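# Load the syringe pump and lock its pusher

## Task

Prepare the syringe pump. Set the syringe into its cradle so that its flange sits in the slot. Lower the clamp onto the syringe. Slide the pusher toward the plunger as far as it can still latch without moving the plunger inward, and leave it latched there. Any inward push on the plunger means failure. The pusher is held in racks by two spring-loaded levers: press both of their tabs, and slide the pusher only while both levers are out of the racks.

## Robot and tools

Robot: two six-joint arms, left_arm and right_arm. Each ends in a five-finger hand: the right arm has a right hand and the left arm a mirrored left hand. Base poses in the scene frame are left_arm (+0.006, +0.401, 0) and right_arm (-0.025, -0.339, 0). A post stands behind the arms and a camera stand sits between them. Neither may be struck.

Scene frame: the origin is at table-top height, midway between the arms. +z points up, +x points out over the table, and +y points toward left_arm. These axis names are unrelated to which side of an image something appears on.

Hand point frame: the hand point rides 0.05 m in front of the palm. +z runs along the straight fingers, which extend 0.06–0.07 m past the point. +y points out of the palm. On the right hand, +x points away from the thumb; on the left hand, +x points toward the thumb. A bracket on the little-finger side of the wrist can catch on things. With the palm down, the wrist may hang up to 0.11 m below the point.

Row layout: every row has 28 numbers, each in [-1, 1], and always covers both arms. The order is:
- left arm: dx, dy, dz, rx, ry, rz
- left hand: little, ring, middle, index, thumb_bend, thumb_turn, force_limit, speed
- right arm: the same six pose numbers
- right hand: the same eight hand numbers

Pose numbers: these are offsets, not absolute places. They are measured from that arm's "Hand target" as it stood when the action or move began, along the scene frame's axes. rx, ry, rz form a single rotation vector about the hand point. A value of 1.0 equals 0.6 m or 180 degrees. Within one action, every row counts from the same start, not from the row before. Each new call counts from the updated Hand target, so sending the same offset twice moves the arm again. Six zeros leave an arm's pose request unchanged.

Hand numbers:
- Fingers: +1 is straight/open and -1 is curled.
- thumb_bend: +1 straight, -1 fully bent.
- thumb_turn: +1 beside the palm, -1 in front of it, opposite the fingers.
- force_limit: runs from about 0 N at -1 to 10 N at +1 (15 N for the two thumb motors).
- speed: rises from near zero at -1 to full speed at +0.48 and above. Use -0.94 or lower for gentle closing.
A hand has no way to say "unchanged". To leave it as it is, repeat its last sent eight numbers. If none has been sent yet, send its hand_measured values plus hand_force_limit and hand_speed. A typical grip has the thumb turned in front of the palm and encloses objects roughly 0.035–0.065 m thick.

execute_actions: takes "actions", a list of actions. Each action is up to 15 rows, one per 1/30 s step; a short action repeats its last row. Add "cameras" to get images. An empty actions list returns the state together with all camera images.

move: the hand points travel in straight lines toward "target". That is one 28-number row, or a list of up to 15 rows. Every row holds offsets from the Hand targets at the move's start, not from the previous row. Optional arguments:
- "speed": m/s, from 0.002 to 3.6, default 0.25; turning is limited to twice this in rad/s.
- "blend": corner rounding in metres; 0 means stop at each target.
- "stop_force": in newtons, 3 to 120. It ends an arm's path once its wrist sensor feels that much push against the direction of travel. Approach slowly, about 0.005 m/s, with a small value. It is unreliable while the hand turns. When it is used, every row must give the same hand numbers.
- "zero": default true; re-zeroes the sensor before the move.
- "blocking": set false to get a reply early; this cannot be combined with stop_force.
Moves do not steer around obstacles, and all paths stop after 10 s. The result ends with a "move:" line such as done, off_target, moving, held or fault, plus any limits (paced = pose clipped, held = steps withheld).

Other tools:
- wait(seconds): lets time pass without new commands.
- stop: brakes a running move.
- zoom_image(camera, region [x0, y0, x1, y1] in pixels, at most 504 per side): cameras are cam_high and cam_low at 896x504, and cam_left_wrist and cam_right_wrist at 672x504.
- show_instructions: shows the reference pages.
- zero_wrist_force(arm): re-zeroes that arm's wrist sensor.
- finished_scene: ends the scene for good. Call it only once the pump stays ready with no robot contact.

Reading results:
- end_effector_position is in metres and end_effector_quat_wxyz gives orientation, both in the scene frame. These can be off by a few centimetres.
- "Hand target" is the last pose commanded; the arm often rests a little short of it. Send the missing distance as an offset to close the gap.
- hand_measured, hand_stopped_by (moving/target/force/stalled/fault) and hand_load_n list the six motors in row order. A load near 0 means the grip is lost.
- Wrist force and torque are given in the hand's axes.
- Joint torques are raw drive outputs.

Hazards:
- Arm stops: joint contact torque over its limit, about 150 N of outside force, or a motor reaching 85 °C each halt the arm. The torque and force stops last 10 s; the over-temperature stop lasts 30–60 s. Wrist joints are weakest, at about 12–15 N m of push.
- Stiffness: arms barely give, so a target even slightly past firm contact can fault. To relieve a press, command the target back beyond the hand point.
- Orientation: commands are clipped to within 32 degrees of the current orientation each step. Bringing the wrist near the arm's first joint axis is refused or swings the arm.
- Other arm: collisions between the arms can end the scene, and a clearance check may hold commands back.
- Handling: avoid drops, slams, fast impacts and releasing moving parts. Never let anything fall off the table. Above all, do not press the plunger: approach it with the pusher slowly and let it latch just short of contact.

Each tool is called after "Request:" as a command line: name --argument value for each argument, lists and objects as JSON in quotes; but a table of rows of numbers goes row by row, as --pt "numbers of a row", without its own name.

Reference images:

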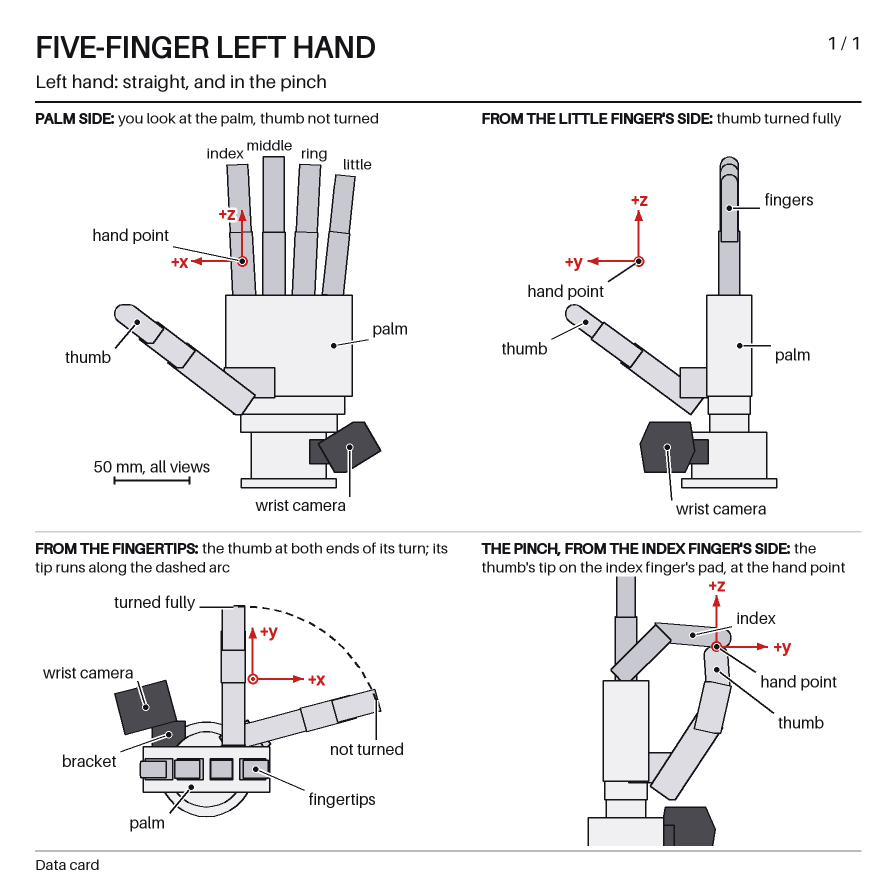

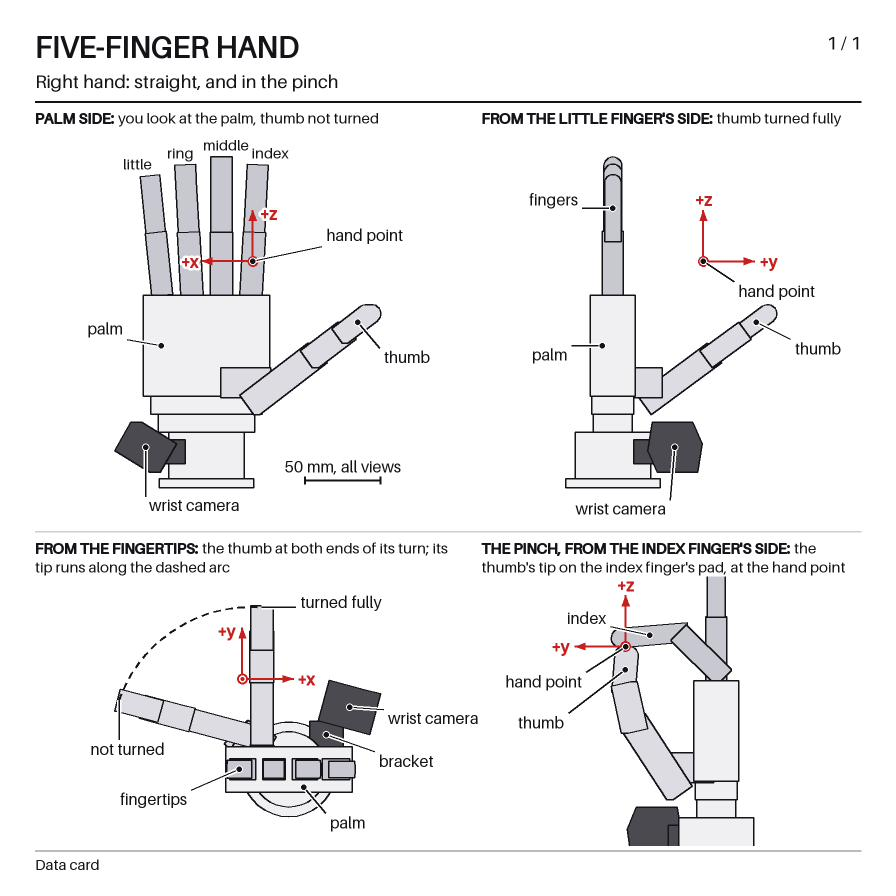

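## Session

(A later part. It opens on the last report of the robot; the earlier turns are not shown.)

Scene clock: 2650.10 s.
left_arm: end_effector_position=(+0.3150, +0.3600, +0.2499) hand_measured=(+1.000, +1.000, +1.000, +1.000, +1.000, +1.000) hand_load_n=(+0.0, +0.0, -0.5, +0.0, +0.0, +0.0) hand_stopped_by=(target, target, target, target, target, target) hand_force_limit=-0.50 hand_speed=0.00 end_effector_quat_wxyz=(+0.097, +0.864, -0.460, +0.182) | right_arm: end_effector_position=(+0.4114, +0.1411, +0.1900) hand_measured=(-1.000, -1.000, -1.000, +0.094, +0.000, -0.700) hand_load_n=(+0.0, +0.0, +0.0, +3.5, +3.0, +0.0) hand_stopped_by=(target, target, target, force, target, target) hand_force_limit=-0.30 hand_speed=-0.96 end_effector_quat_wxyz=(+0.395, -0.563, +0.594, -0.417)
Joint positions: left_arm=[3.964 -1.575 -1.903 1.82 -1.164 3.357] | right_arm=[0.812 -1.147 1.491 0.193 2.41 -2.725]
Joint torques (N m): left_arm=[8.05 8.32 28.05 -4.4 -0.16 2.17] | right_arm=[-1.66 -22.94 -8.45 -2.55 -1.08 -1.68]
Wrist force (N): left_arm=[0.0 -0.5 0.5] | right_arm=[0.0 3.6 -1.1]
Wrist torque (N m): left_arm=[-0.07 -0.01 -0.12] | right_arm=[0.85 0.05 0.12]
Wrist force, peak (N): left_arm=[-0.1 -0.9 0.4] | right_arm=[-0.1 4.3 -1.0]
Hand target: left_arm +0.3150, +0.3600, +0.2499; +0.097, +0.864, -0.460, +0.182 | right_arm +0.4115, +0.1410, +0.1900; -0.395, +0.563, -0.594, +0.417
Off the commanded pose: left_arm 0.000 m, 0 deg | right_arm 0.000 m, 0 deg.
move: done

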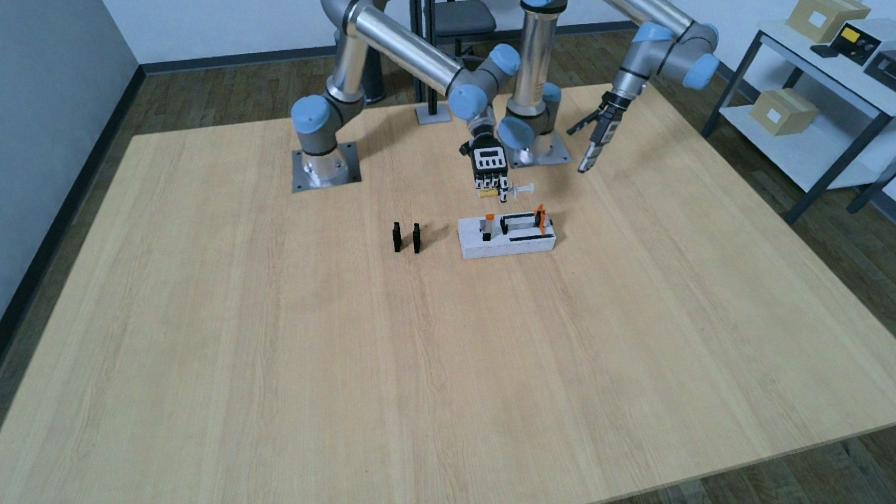

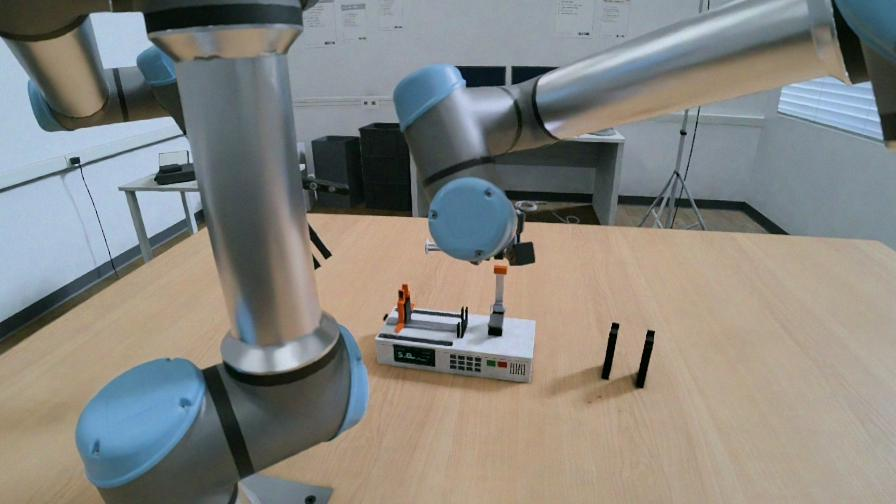

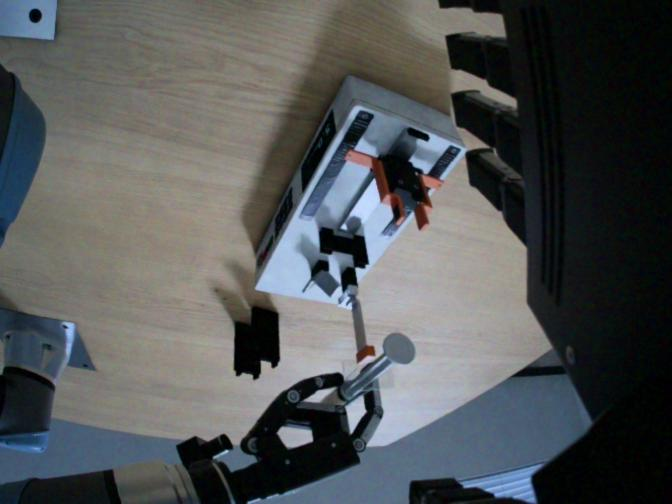

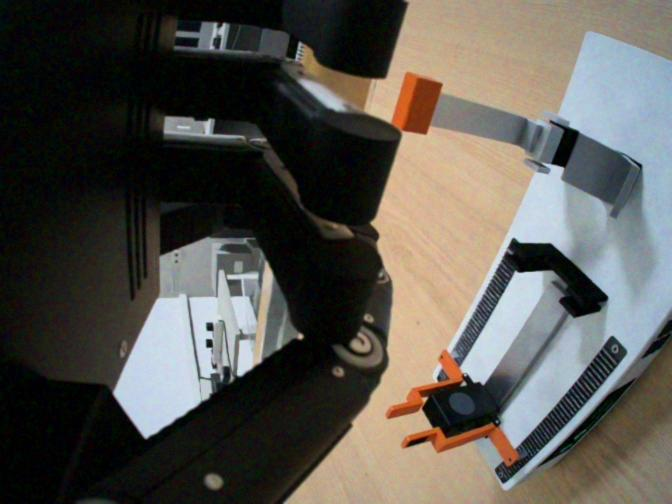

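Request:
move --target '[0,0,0,0,0,0,1,1,1,1,1,1,-0.5,0,-0.0133,-0.01,-0.0667,0,0,0,-1,-1,-1,-0.1,0.0,-0.7,-0.3,-0.96]' --speed 0.04 --stop_force 4 --cameras '["cam_low","cam_left_wrist","cam_right_wrist"]'

Request:
zoom_image --camera "cam_left_wrist" --region '[220, 200, 460, 440]'

Request:
zoom_image --camera "cam_low" --region '[410, 220, 530, 340]'

Scene clock: 2741.80 s.
left_arm: end_effector_position=(+0.3150, +0.3600, +0.2499) hand_measured=(+1.000, +1.000, +1.000, +1.000, +1.000, +1.000) hand_load_n=(+0.0, +0.0, +0.0, +0.0, -0.5, +0.0) hand_stopped_by=(target, target, target, target, target, target) hand_force_limit=-0.50 hand_speed=0.00 end_effector_quat_wxyz=(+0.097, +0.864, -0.460, +0.182) | right_arm: end_effector_position=(+0.4035, +0.1350, +0.1499) hand_measured=(-1.000, -1.000, -1.000, +0.094, +0.000, -0.700) hand_load_n=(+0.0, +0.0, +0.0, +3.0, +3.0, +0.0) hand_stopped_by=(target, target, target, force, target, target) hand_force_limit=-0.30 hand_speed=-0.96 end_effector_quat_wxyz=(+0.395, -0.563, +0.594, -0.417)
Joint positions: left_arm=[3.964 -1.575 -1.903 1.82 -1.164 3.357] | right_arm=[0.816 -1.13 1.576 0.092 2.414 -2.722]
Joint torques (N m): left_arm=[7.32 7.97 27.73 -4.43 0.06 2.19] | right_arm=[12.29 -22.06 -7.31 -2.42 2.41 -1.62]
Wrist force (N): left_arm=[0.0 -0.4 -0.3] | right_arm=[-0.1 3.3 -1.1]
Wrist torque (N m): left_arm=[-0.03 -0.04 -0.11] | right_arm=[0.78 0.06 0.07]
Wrist force, peak (N): left_arm=[0.1 -1.0 0.2] | right_arm=[0.2 4.0 -1.4]
Hand target: left_arm +0.3150, +0.3600, +0.2499; +0.097, +0.864, -0.460, +0.182 | right_arm +0.4035, +0.1350, +0.1499; -0.395, +0.563, -0.594, +0.417
Off the commanded pose: left_arm 0.000 m, 0 deg | right_arm 0.000 m, 0 deg.
move: done

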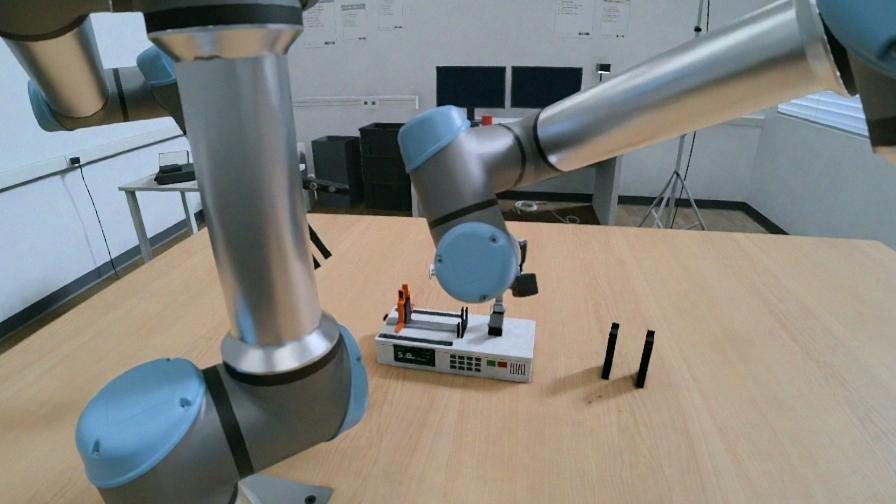

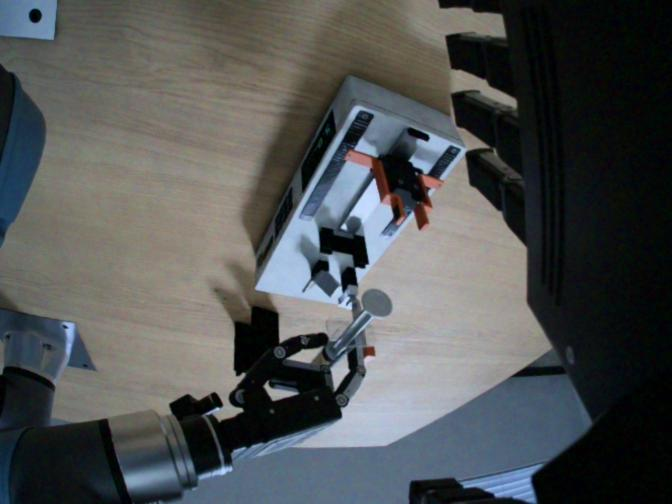

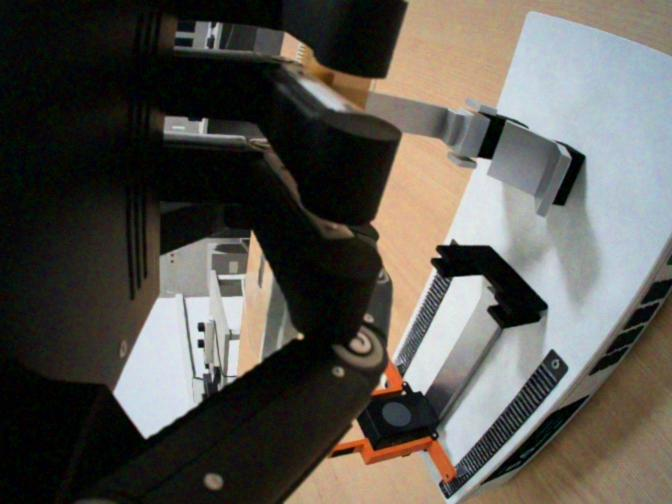

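Scaled by 2.100 from the camera's image (finer frame: 960x720).

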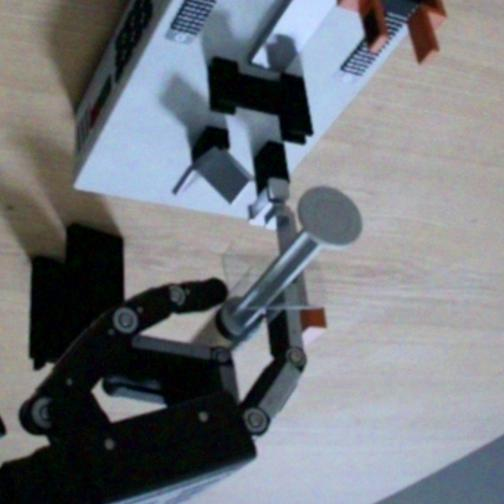

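Scaled by 4.200 from the camera's image (finer frame: 1280x720).

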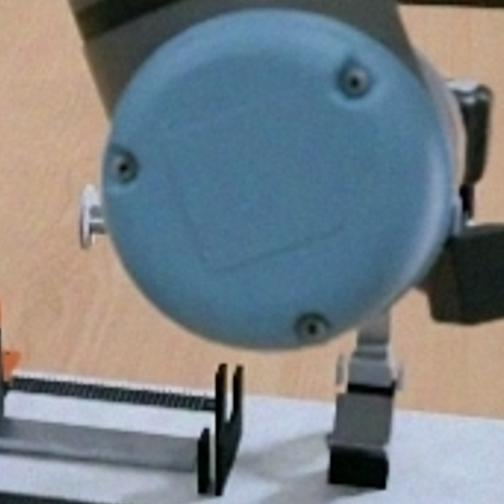

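Request:
zoom_image --camera "cam_right_wrist" --region '[390, 80, 600, 350]'

Scaled by 1.867 from the camera's image (finer frame: 960x720).

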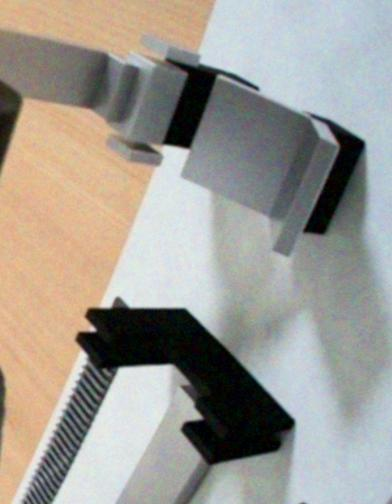

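Request:
move --target '[0,0,0,0,0,0,1,1,1,1,1,1,-0.5,0,0,-0.0033,-0.0667,0,0,0,-1,-1,-1,-0.1,0.0,-0.7,-0.3,-0.96]' --speed 0.03 --stop_force 4 --cameras '["cam_low","cam_left_wrist","cam_right_wrist","cam_high"]'

Request:
zoom_image --camera "cam_left_wrist" --region '[240, 180, 440, 380]'

Request:
zoom_image --camera "cam_low" --region '[410, 250, 530, 370]'

Request:
zoom_image --camera "cam_high" --region '[440, 150, 580, 280]'

Scene clock: 2876.47 s.
left_arm: end_effector_position=(+0.3150, +0.3600, +0.2499) hand_measured=(+1.000, +1.000, +1.000, +1.000, +1.000, +1.000) hand_load_n=(+0.0, +0.0, +0.0, +0.0, +0.0, +0.0) hand_stopped_by=(target, target, target, target, target, target) hand_force_limit=-0.50 hand_speed=0.00 end_effector_quat_wxyz=(+0.097, +0.864, -0.460, +0.182) | right_arm: end_effector_position=(+0.4035, +0.1331, +0.1099) hand_measured=(-1.000, -1.000, -1.000, +0.094, +0.000, -0.700) hand_load_n=(+0.0, +0.0, +0.0, +3.5, +3.5, +0.0) hand_stopped_by=(target, target, target, force, target, target) hand_force_limit=-0.30 hand_speed=-0.96 end_effector_quat_wxyz=(+0.395, -0.563, +0.594, -0.417)
Joint positions: left_arm=[3.964 -1.575 -1.903 1.82 -1.164 3.357] | right_arm=[0.814 -1.09 1.629 -0.003 2.412 -2.724]
Joint torques (N m): left_arm=[7.84 7.91 27.47 -4.45 -0.05 1.98] | right_arm=[-10.4 -23.29 -6.94 -2.55 -1.07 -1.55]
Wrist force (N): left_arm=[0.1 -0.4 0.2] | right_arm=[0.0 3.3 -0.8]
Wrist torque (N m): left_arm=[-0.05 -0.04 -0.11] | right_arm=[0.78 0.05 0.17]
Wrist force, peak (N): left_arm=[0.3 -0.8 0.5] | right_arm=[-0.1 4.2 -1.1]
Hand target: left_arm +0.3150, +0.3600, +0.2499; +0.097, +0.864, -0.460, +0.182 | right_arm +0.4035, +0.1331, +0.1099; -0.395, +0.563, -0.594, +0.417
Off the commanded pose: left_arm 0.000 m, 0 deg | right_arm 0.000 m, 0 deg.
move: done

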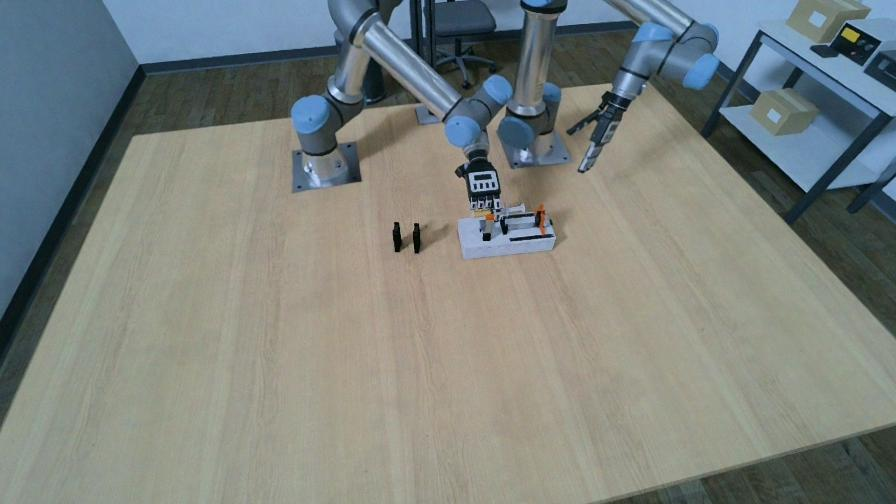

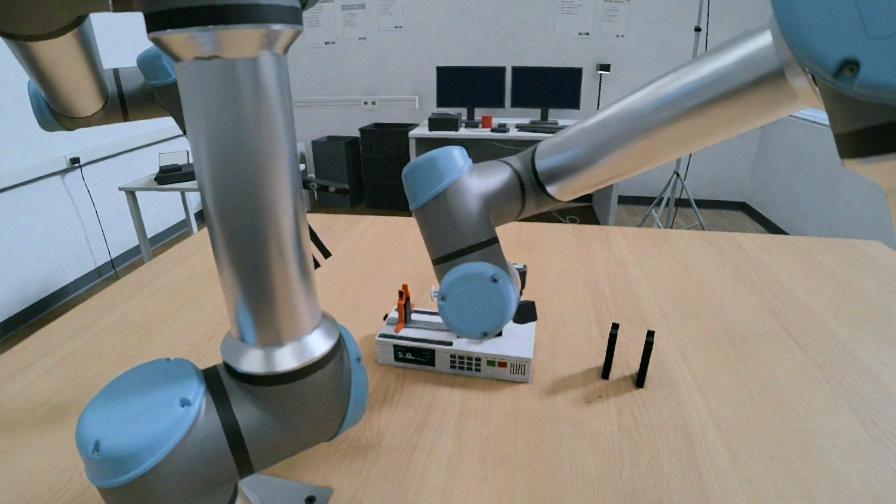

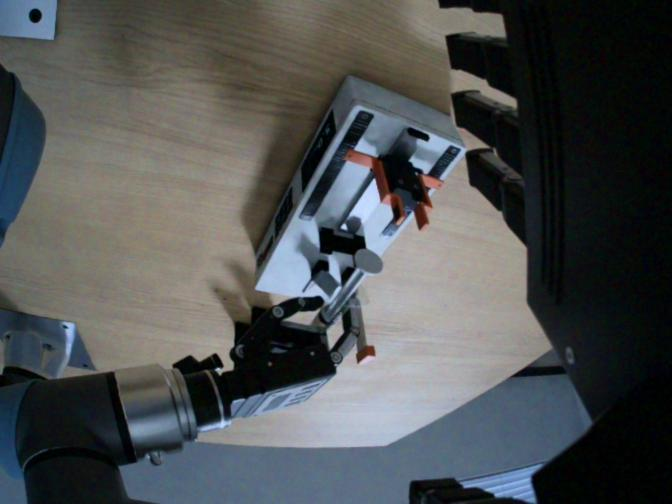

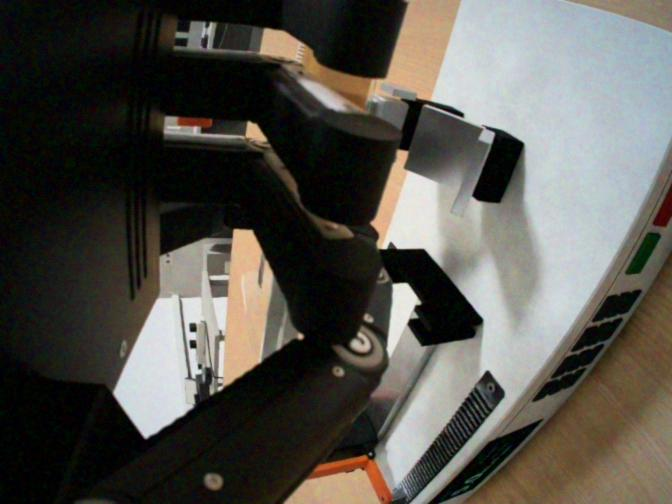

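Scaled by 2.520 from the camera's image (finer frame: 960x720).

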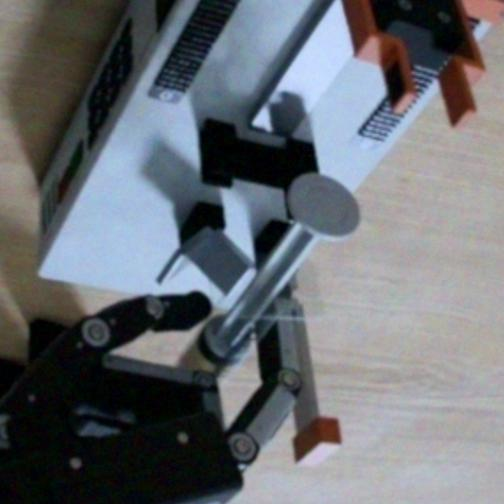

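Scaled by 4.200 from the camera's image (finer frame: 1280x720).

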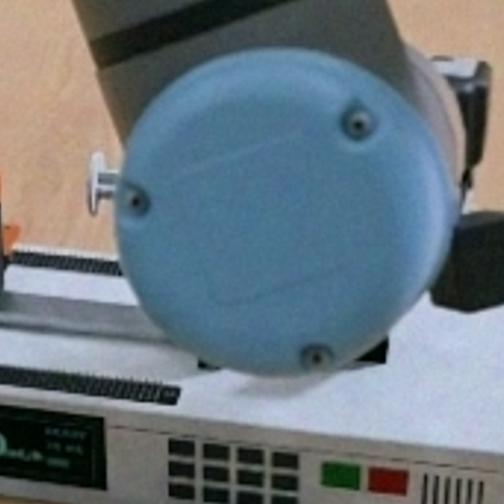

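Scaled by 3.600 from the camera's image (finer frame: 1280x720).

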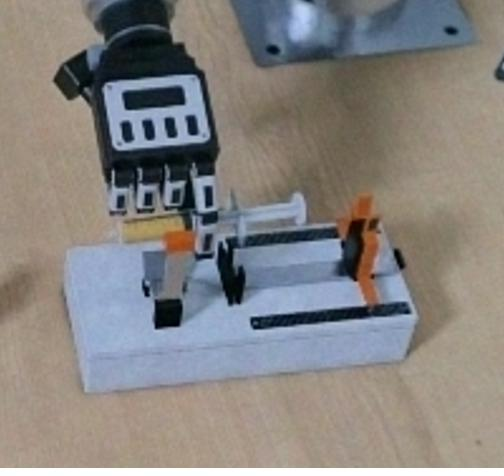

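Request:
zoom_image --camera "cam_high" --region '[450, 190, 570, 270]'

Scaled by 4.200 from the camera's image (finer frame: 1280x720).

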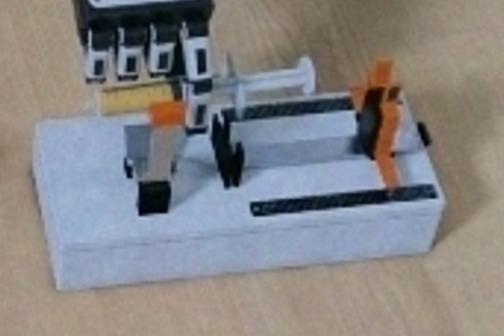

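Request:
zoom_image --camera "cam_high" --region '[465, 195, 545, 235]'

Request:
zoom_image --camera "cam_low" --region '[420, 270, 480, 320]'

Request:
zoom_image --camera "cam_left_wrist" --region '[300, 220, 420, 340]'

Scaled by 6.300 from the camera's image (finer frame: 1280x720).

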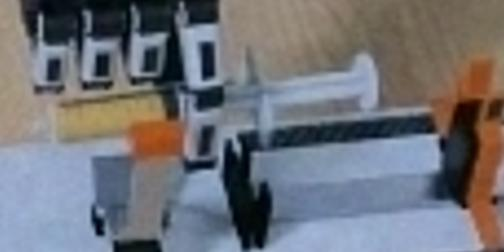

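Scaled by 8.400 from the camera's image (finer frame: 1280x720).

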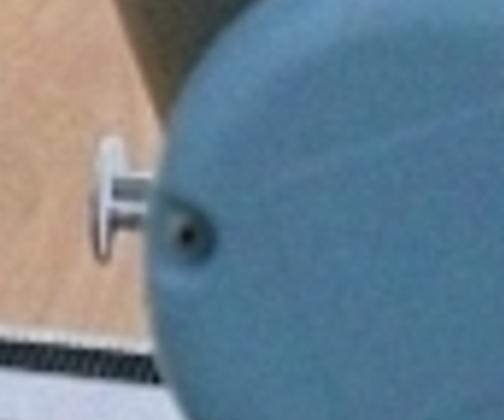

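Scaled by 4.200 from the camera's image (finer frame: 960x720).

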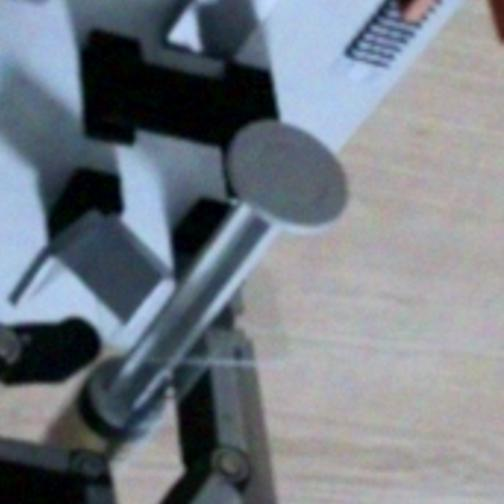

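Request:
zoom_image --camera "cam_right_wrist" --region '[370, 70, 540, 370]'

Scaled by 1.680 from the camera's image (finer frame: 960x720).

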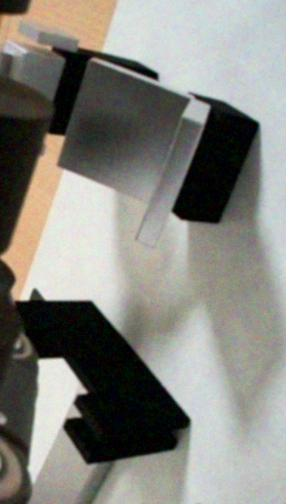

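Request:
zoom_image --camera "cam_right_wrist" --region '[380, 240, 490, 350]'

Scaled by 4.582 from the camera's image (finer frame: 960x720).

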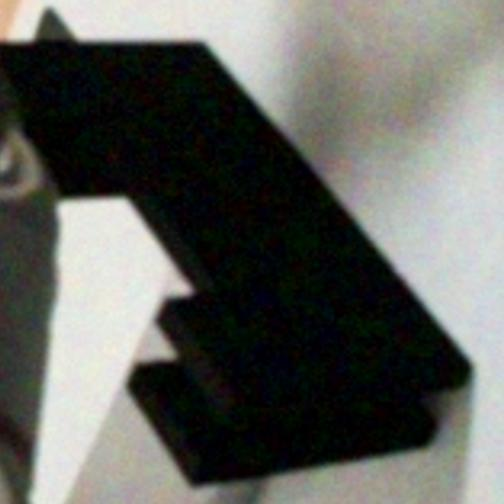

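Request:
move --target '[0,0,0,0,0,0,1,1,1,1,1,1,-0.5,0,0.0042,0,-0.0333,0,0,0,-1,-1,-1,-0.1,0.0,-0.7,-0.3,-0.96]' --speed 0.02 --stop_force 3 --cameras '["cam_low","cam_left_wrist","cam_right_wrist","cam_high"]'

Request:
zoom_image --camera "cam_left_wrist" --region '[280, 200, 420, 340]'

Request:
zoom_image --camera "cam_low" --region '[420, 280, 520, 350]'

Request:
zoom_image --camera "cam_high" --region '[465, 195, 545, 245]'

Scene clock: 3042.13 s.
left_arm: end_effector_position=(+0.3150, +0.3600, +0.2499) hand_measured=(+1.000, +1.000, +1.000, +1.000, +1.000, +1.000) hand_load_n=(+0.0, +0.0, +0.0, +0.5, +0.0, +0.0) hand_stopped_by=(target, target, target, target, target, target) hand_force_limit=-0.50 hand_speed=0.00 end_effector_quat_wxyz=(+0.097, +0.864, -0.460, +0.182) | right_arm: end_effector_position=(+0.4060, +0.1331, +0.0899) hand_measured=(-1.000, -1.000, -1.000, +0.094, +0.000, -0.700) hand_load_n=(+0.5, +0.0, +0.0, +3.0, +3.0, +0.0) hand_stopped_by=(target, target, target, force, target, target) hand_force_limit=-0.30 hand_speed=-0.96 end_effector_quat_wxyz=(+0.395, -0.563, +0.594, -0.417)
Joint positions: left_arm=[3.964 -1.575 -1.903 1.82 -1.164 3.357] | right_arm=[0.81 -1.063 1.646 -0.048 2.408 -2.727]
Joint torques (N m): left_arm=[7.42 7.12 27.54 -4.38 0.28 2.19] | right_arm=[-11.85 -23.52 -5.98 -2.56 -1.14 -1.72]
Wrist force (N): left_arm=[0.0 -0.3 0.2] | right_arm=[0.1 3.6 -0.9]
Wrist torque (N m): left_arm=[-0.03 -0.02 -0.13] | right_arm=[0.82 0.03 0.18]
Wrist force, peak (N): left_arm=[0.2 -1.1 0.3] | right_arm=[0.0 4.1 -0.9]
Hand target: left_arm +0.3150, +0.3600, +0.2499; +0.097, +0.864, -0.460, +0.182 | right_arm +0.4060, +0.1331, +0.0899; -0.395, +0.563, -0.594, +0.417
Off the commanded pose: left_arm 0.000 m, 0 deg | right_arm 0.000 m, 0 deg.
move: done

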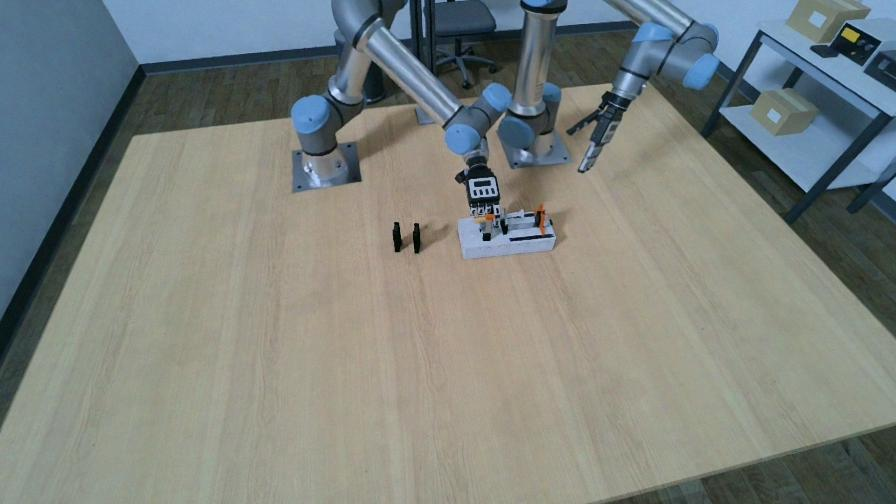

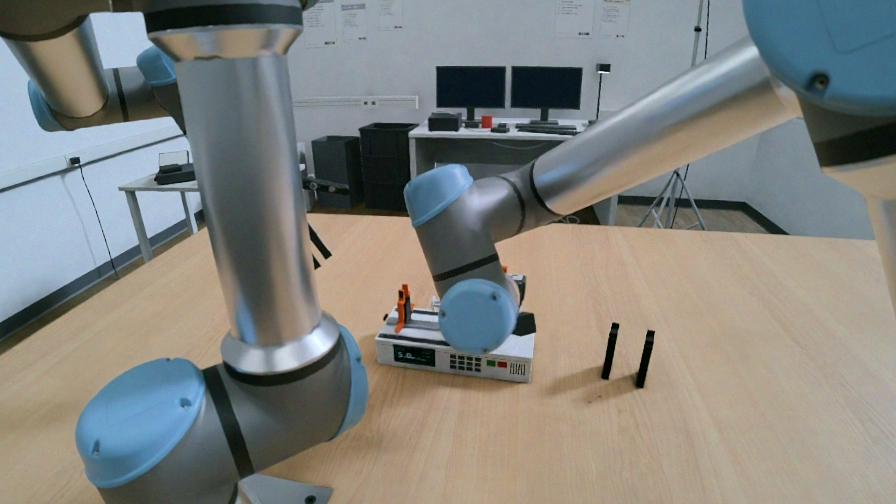

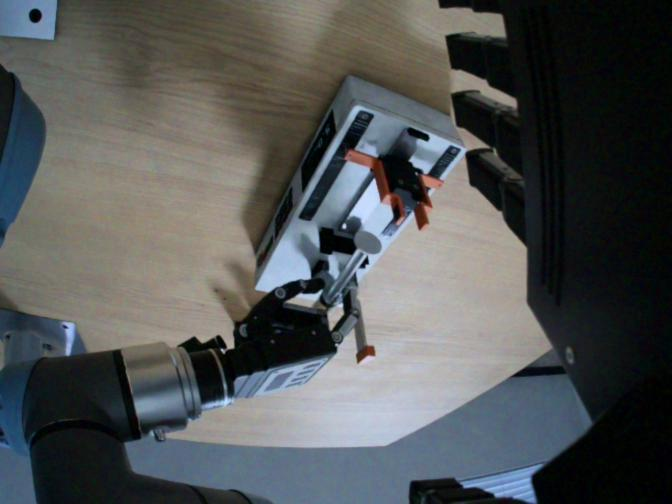

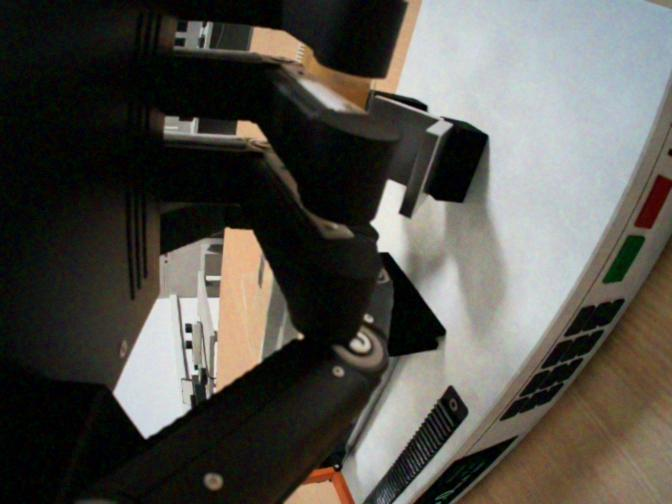

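Scaled by 3.600 from the camera's image (finer frame: 960x720).

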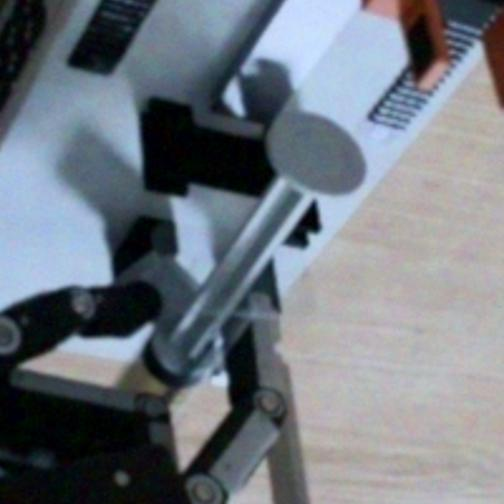

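Scaled by 5.040 from the camera's image (finer frame: 1280x720).

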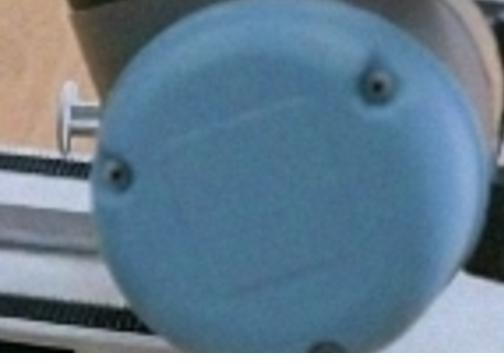

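Scaled by 6.300 from the camera's image (finer frame: 1280x720).

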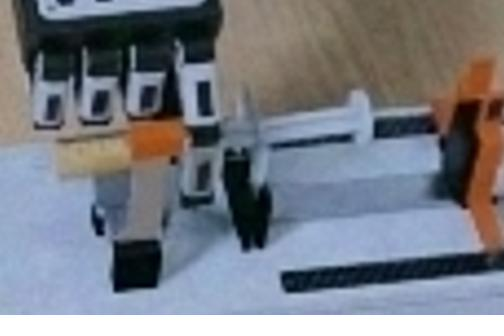

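Request:
zoom_image --camera "cam_high" --region '[485, 200, 525, 240]'

Request:
zoom_image --camera "cam_left_wrist" --region '[310, 220, 390, 300]'

Scaled by 12.600 from the camera's image (finer frame: 1280x720).

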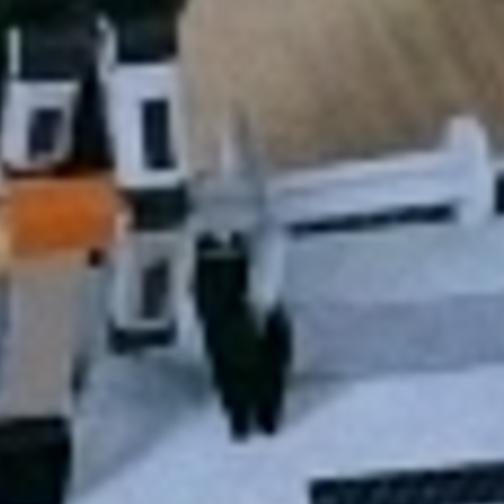

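Scaled by 6.300 from the camera's image (finer frame: 960x720).

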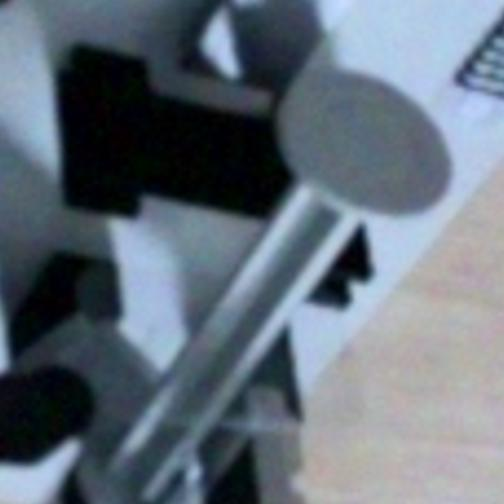

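Request:
move --target '[0,0,0,0,0,0,1,1,1,1,1,1,-0.5,0,0,0,-0.0333,0,0,0,-1,-1,-1,-0.1,0.0,-0.7,-0.3,-0.96]' --speed 0.005 --stop_force 3 --cameras '["cam_low","cam_left_wrist","cam_right_wrist","cam_high"]'

Request:
zoom_image --camera "cam_left_wrist" --region '[300, 200, 400, 300]'

Request:
zoom_image --camera "cam_high" --region '[475, 195, 535, 245]'

Scene clock: 3085.43 s.
left_arm: end_effector_position=(+0.3150, +0.3600, +0.2499) hand_measured=(+1.000, +1.000, +1.000, +1.000, +1.000, +1.000) hand_load_n=(+0.0, +0.0, +0.0, +0.0, +0.0, +0.0) hand_stopped_by=(target, target, target, target, target, target) hand_force_limit=-0.50 hand_speed=0.00 end_effector_quat_wxyz=(+0.097, +0.864, -0.460, +0.182) | right_arm: end_effector_position=(+0.4060, +0.1331, +0.0700) hand_measured=(-1.000, -1.000, -1.000, +0.094, +0.000, -0.700) hand_load_n=(+0.0, +0.0, +0.0, +0.0, +0.5, +0.0) hand_stopped_by=(target, target, target, force, target, target) hand_force_limit=-0.30 hand_speed=-0.96 end_effector_quat_wxyz=(+0.395, -0.563, +0.594, -0.417)
Joint positions: left_arm=[3.964 -1.575 -1.903 1.82 -1.164 3.357] | right_arm=[0.81 -1.036 1.664 -0.093 2.408 -2.727]
Joint torques (N m): left_arm=[8.11 7.16 28.28 -4.38 0.54 1.88] | right_arm=[-10.03 -25.02 -6.04 -2.42 -0.57 0.97]
Wrist force (N): left_arm=[-0.6 -0.4 0.2] | right_arm=[0.0 3.5 -0.9]
Wrist torque (N m): left_arm=[-0.06 0.06 -0.16] | right_arm=[0.80 0.05 0.16]
Wrist force, peak (N): left_arm=[0.1 -1.0 0.3] | right_arm=[-0.3 4.0 -1.3]
Hand target: left_arm +0.3150, +0.3600, +0.2499; +0.097, +0.864, -0.460, +0.182 | right_arm +0.4060, +0.1331, +0.0700; -0.395, +0.563, -0.594, +0.417
Off the commanded pose: left_arm 0.000 m, 0 deg | right_arm 0.000 m, 0 deg.
move: done

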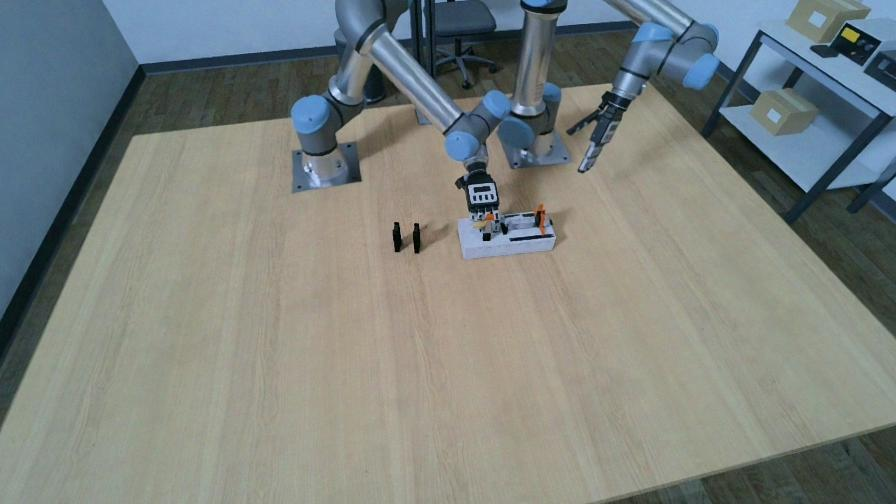

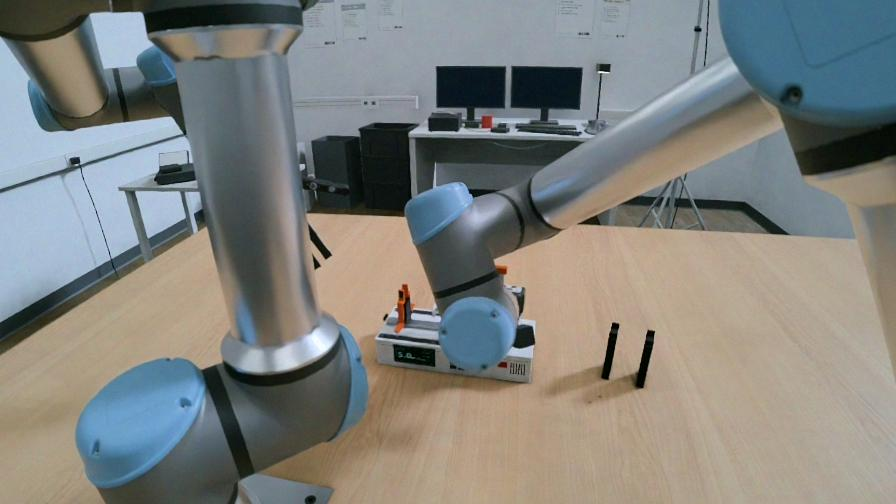

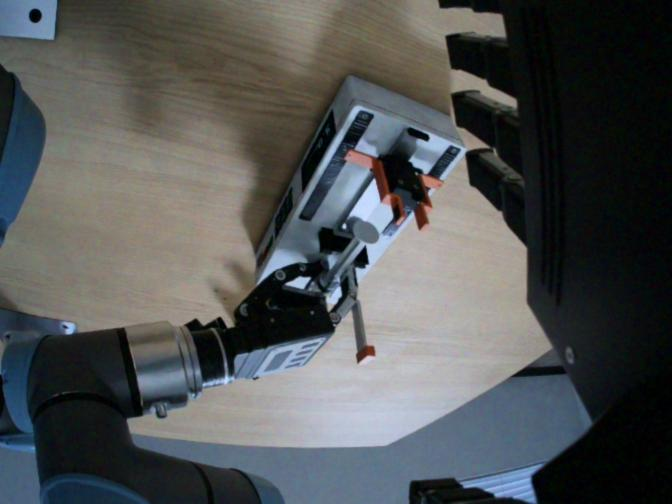

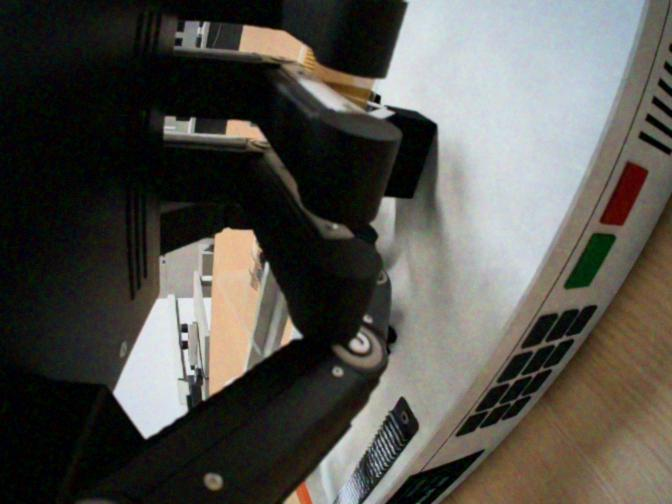

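Scaled by 5.040 from the camera's image (finer frame: 960x720).

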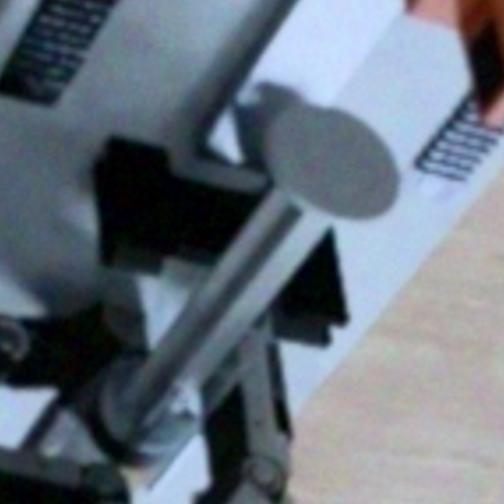

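Scaled by 8.400 from the camera's image (finer frame: 1280x720).

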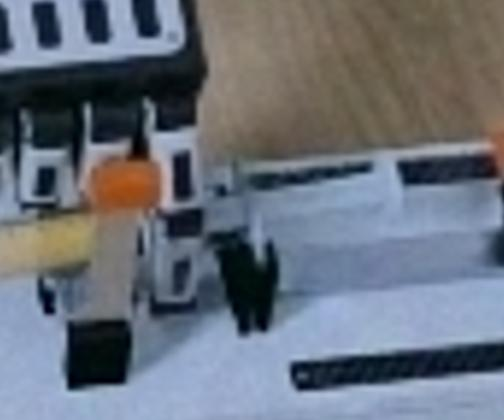

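Request:
zoom_image --camera "cam_high" --region '[490, 208, 525, 238]'

Request:
zoom_image --camera "cam_left_wrist" --region '[315, 225, 375, 285]'

Scaled by 14.400 from the camera's image (finer frame: 1280x720).

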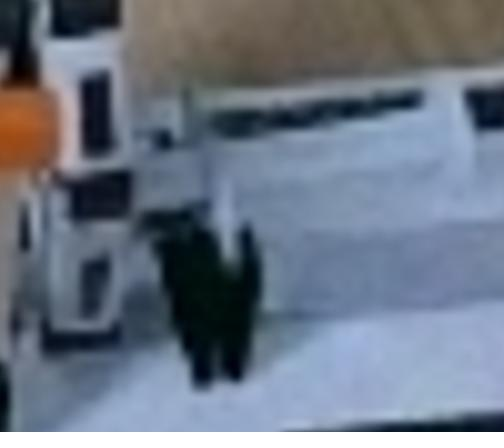

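Scaled by 8.400 from the camera's image (finer frame: 960x720).

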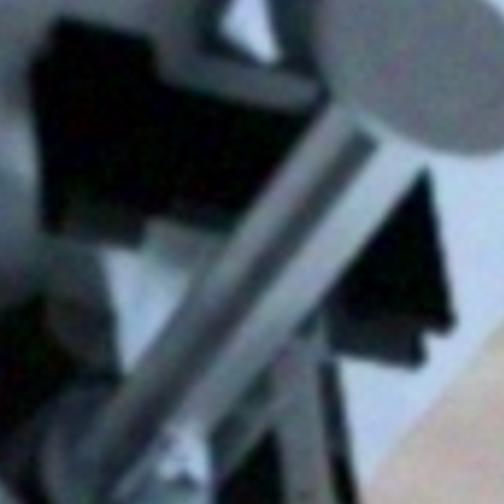

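Request:
zoom_image --camera "cam_left_wrist" --region '[315, 245, 375, 305]'

Scaled by 8.400 from the camera's image (finer frame: 960x720).

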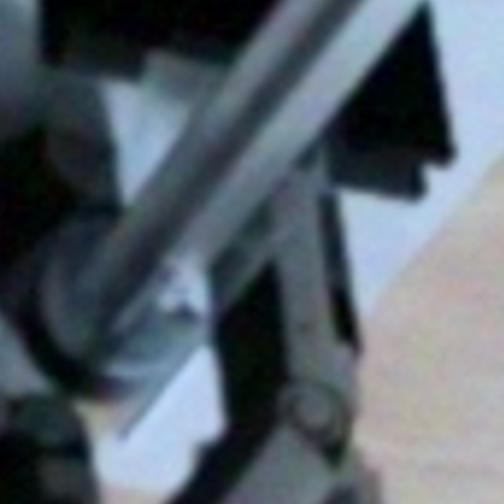

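Request:
zoom_image --camera "cam_low" --region '[420, 285, 480, 335]'

Request:
zoom_image --camera "cam_high" --region '[465, 205, 555, 245]'

Scaled by 8.400 from the camera's image (finer frame: 1280x720).

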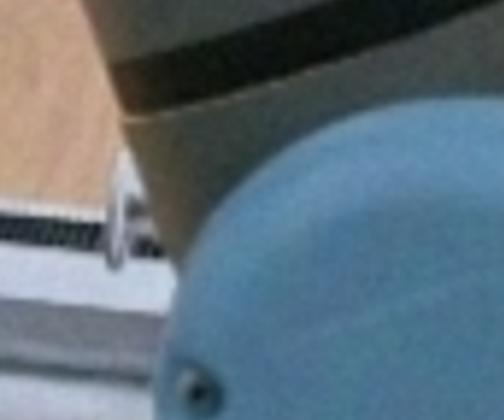

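Scaled by 5.600 from the camera's image (finer frame: 1280x720).

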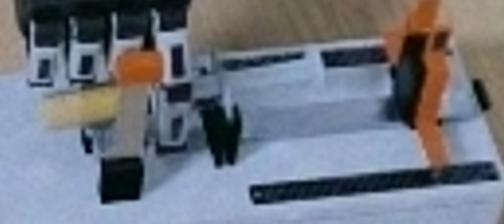

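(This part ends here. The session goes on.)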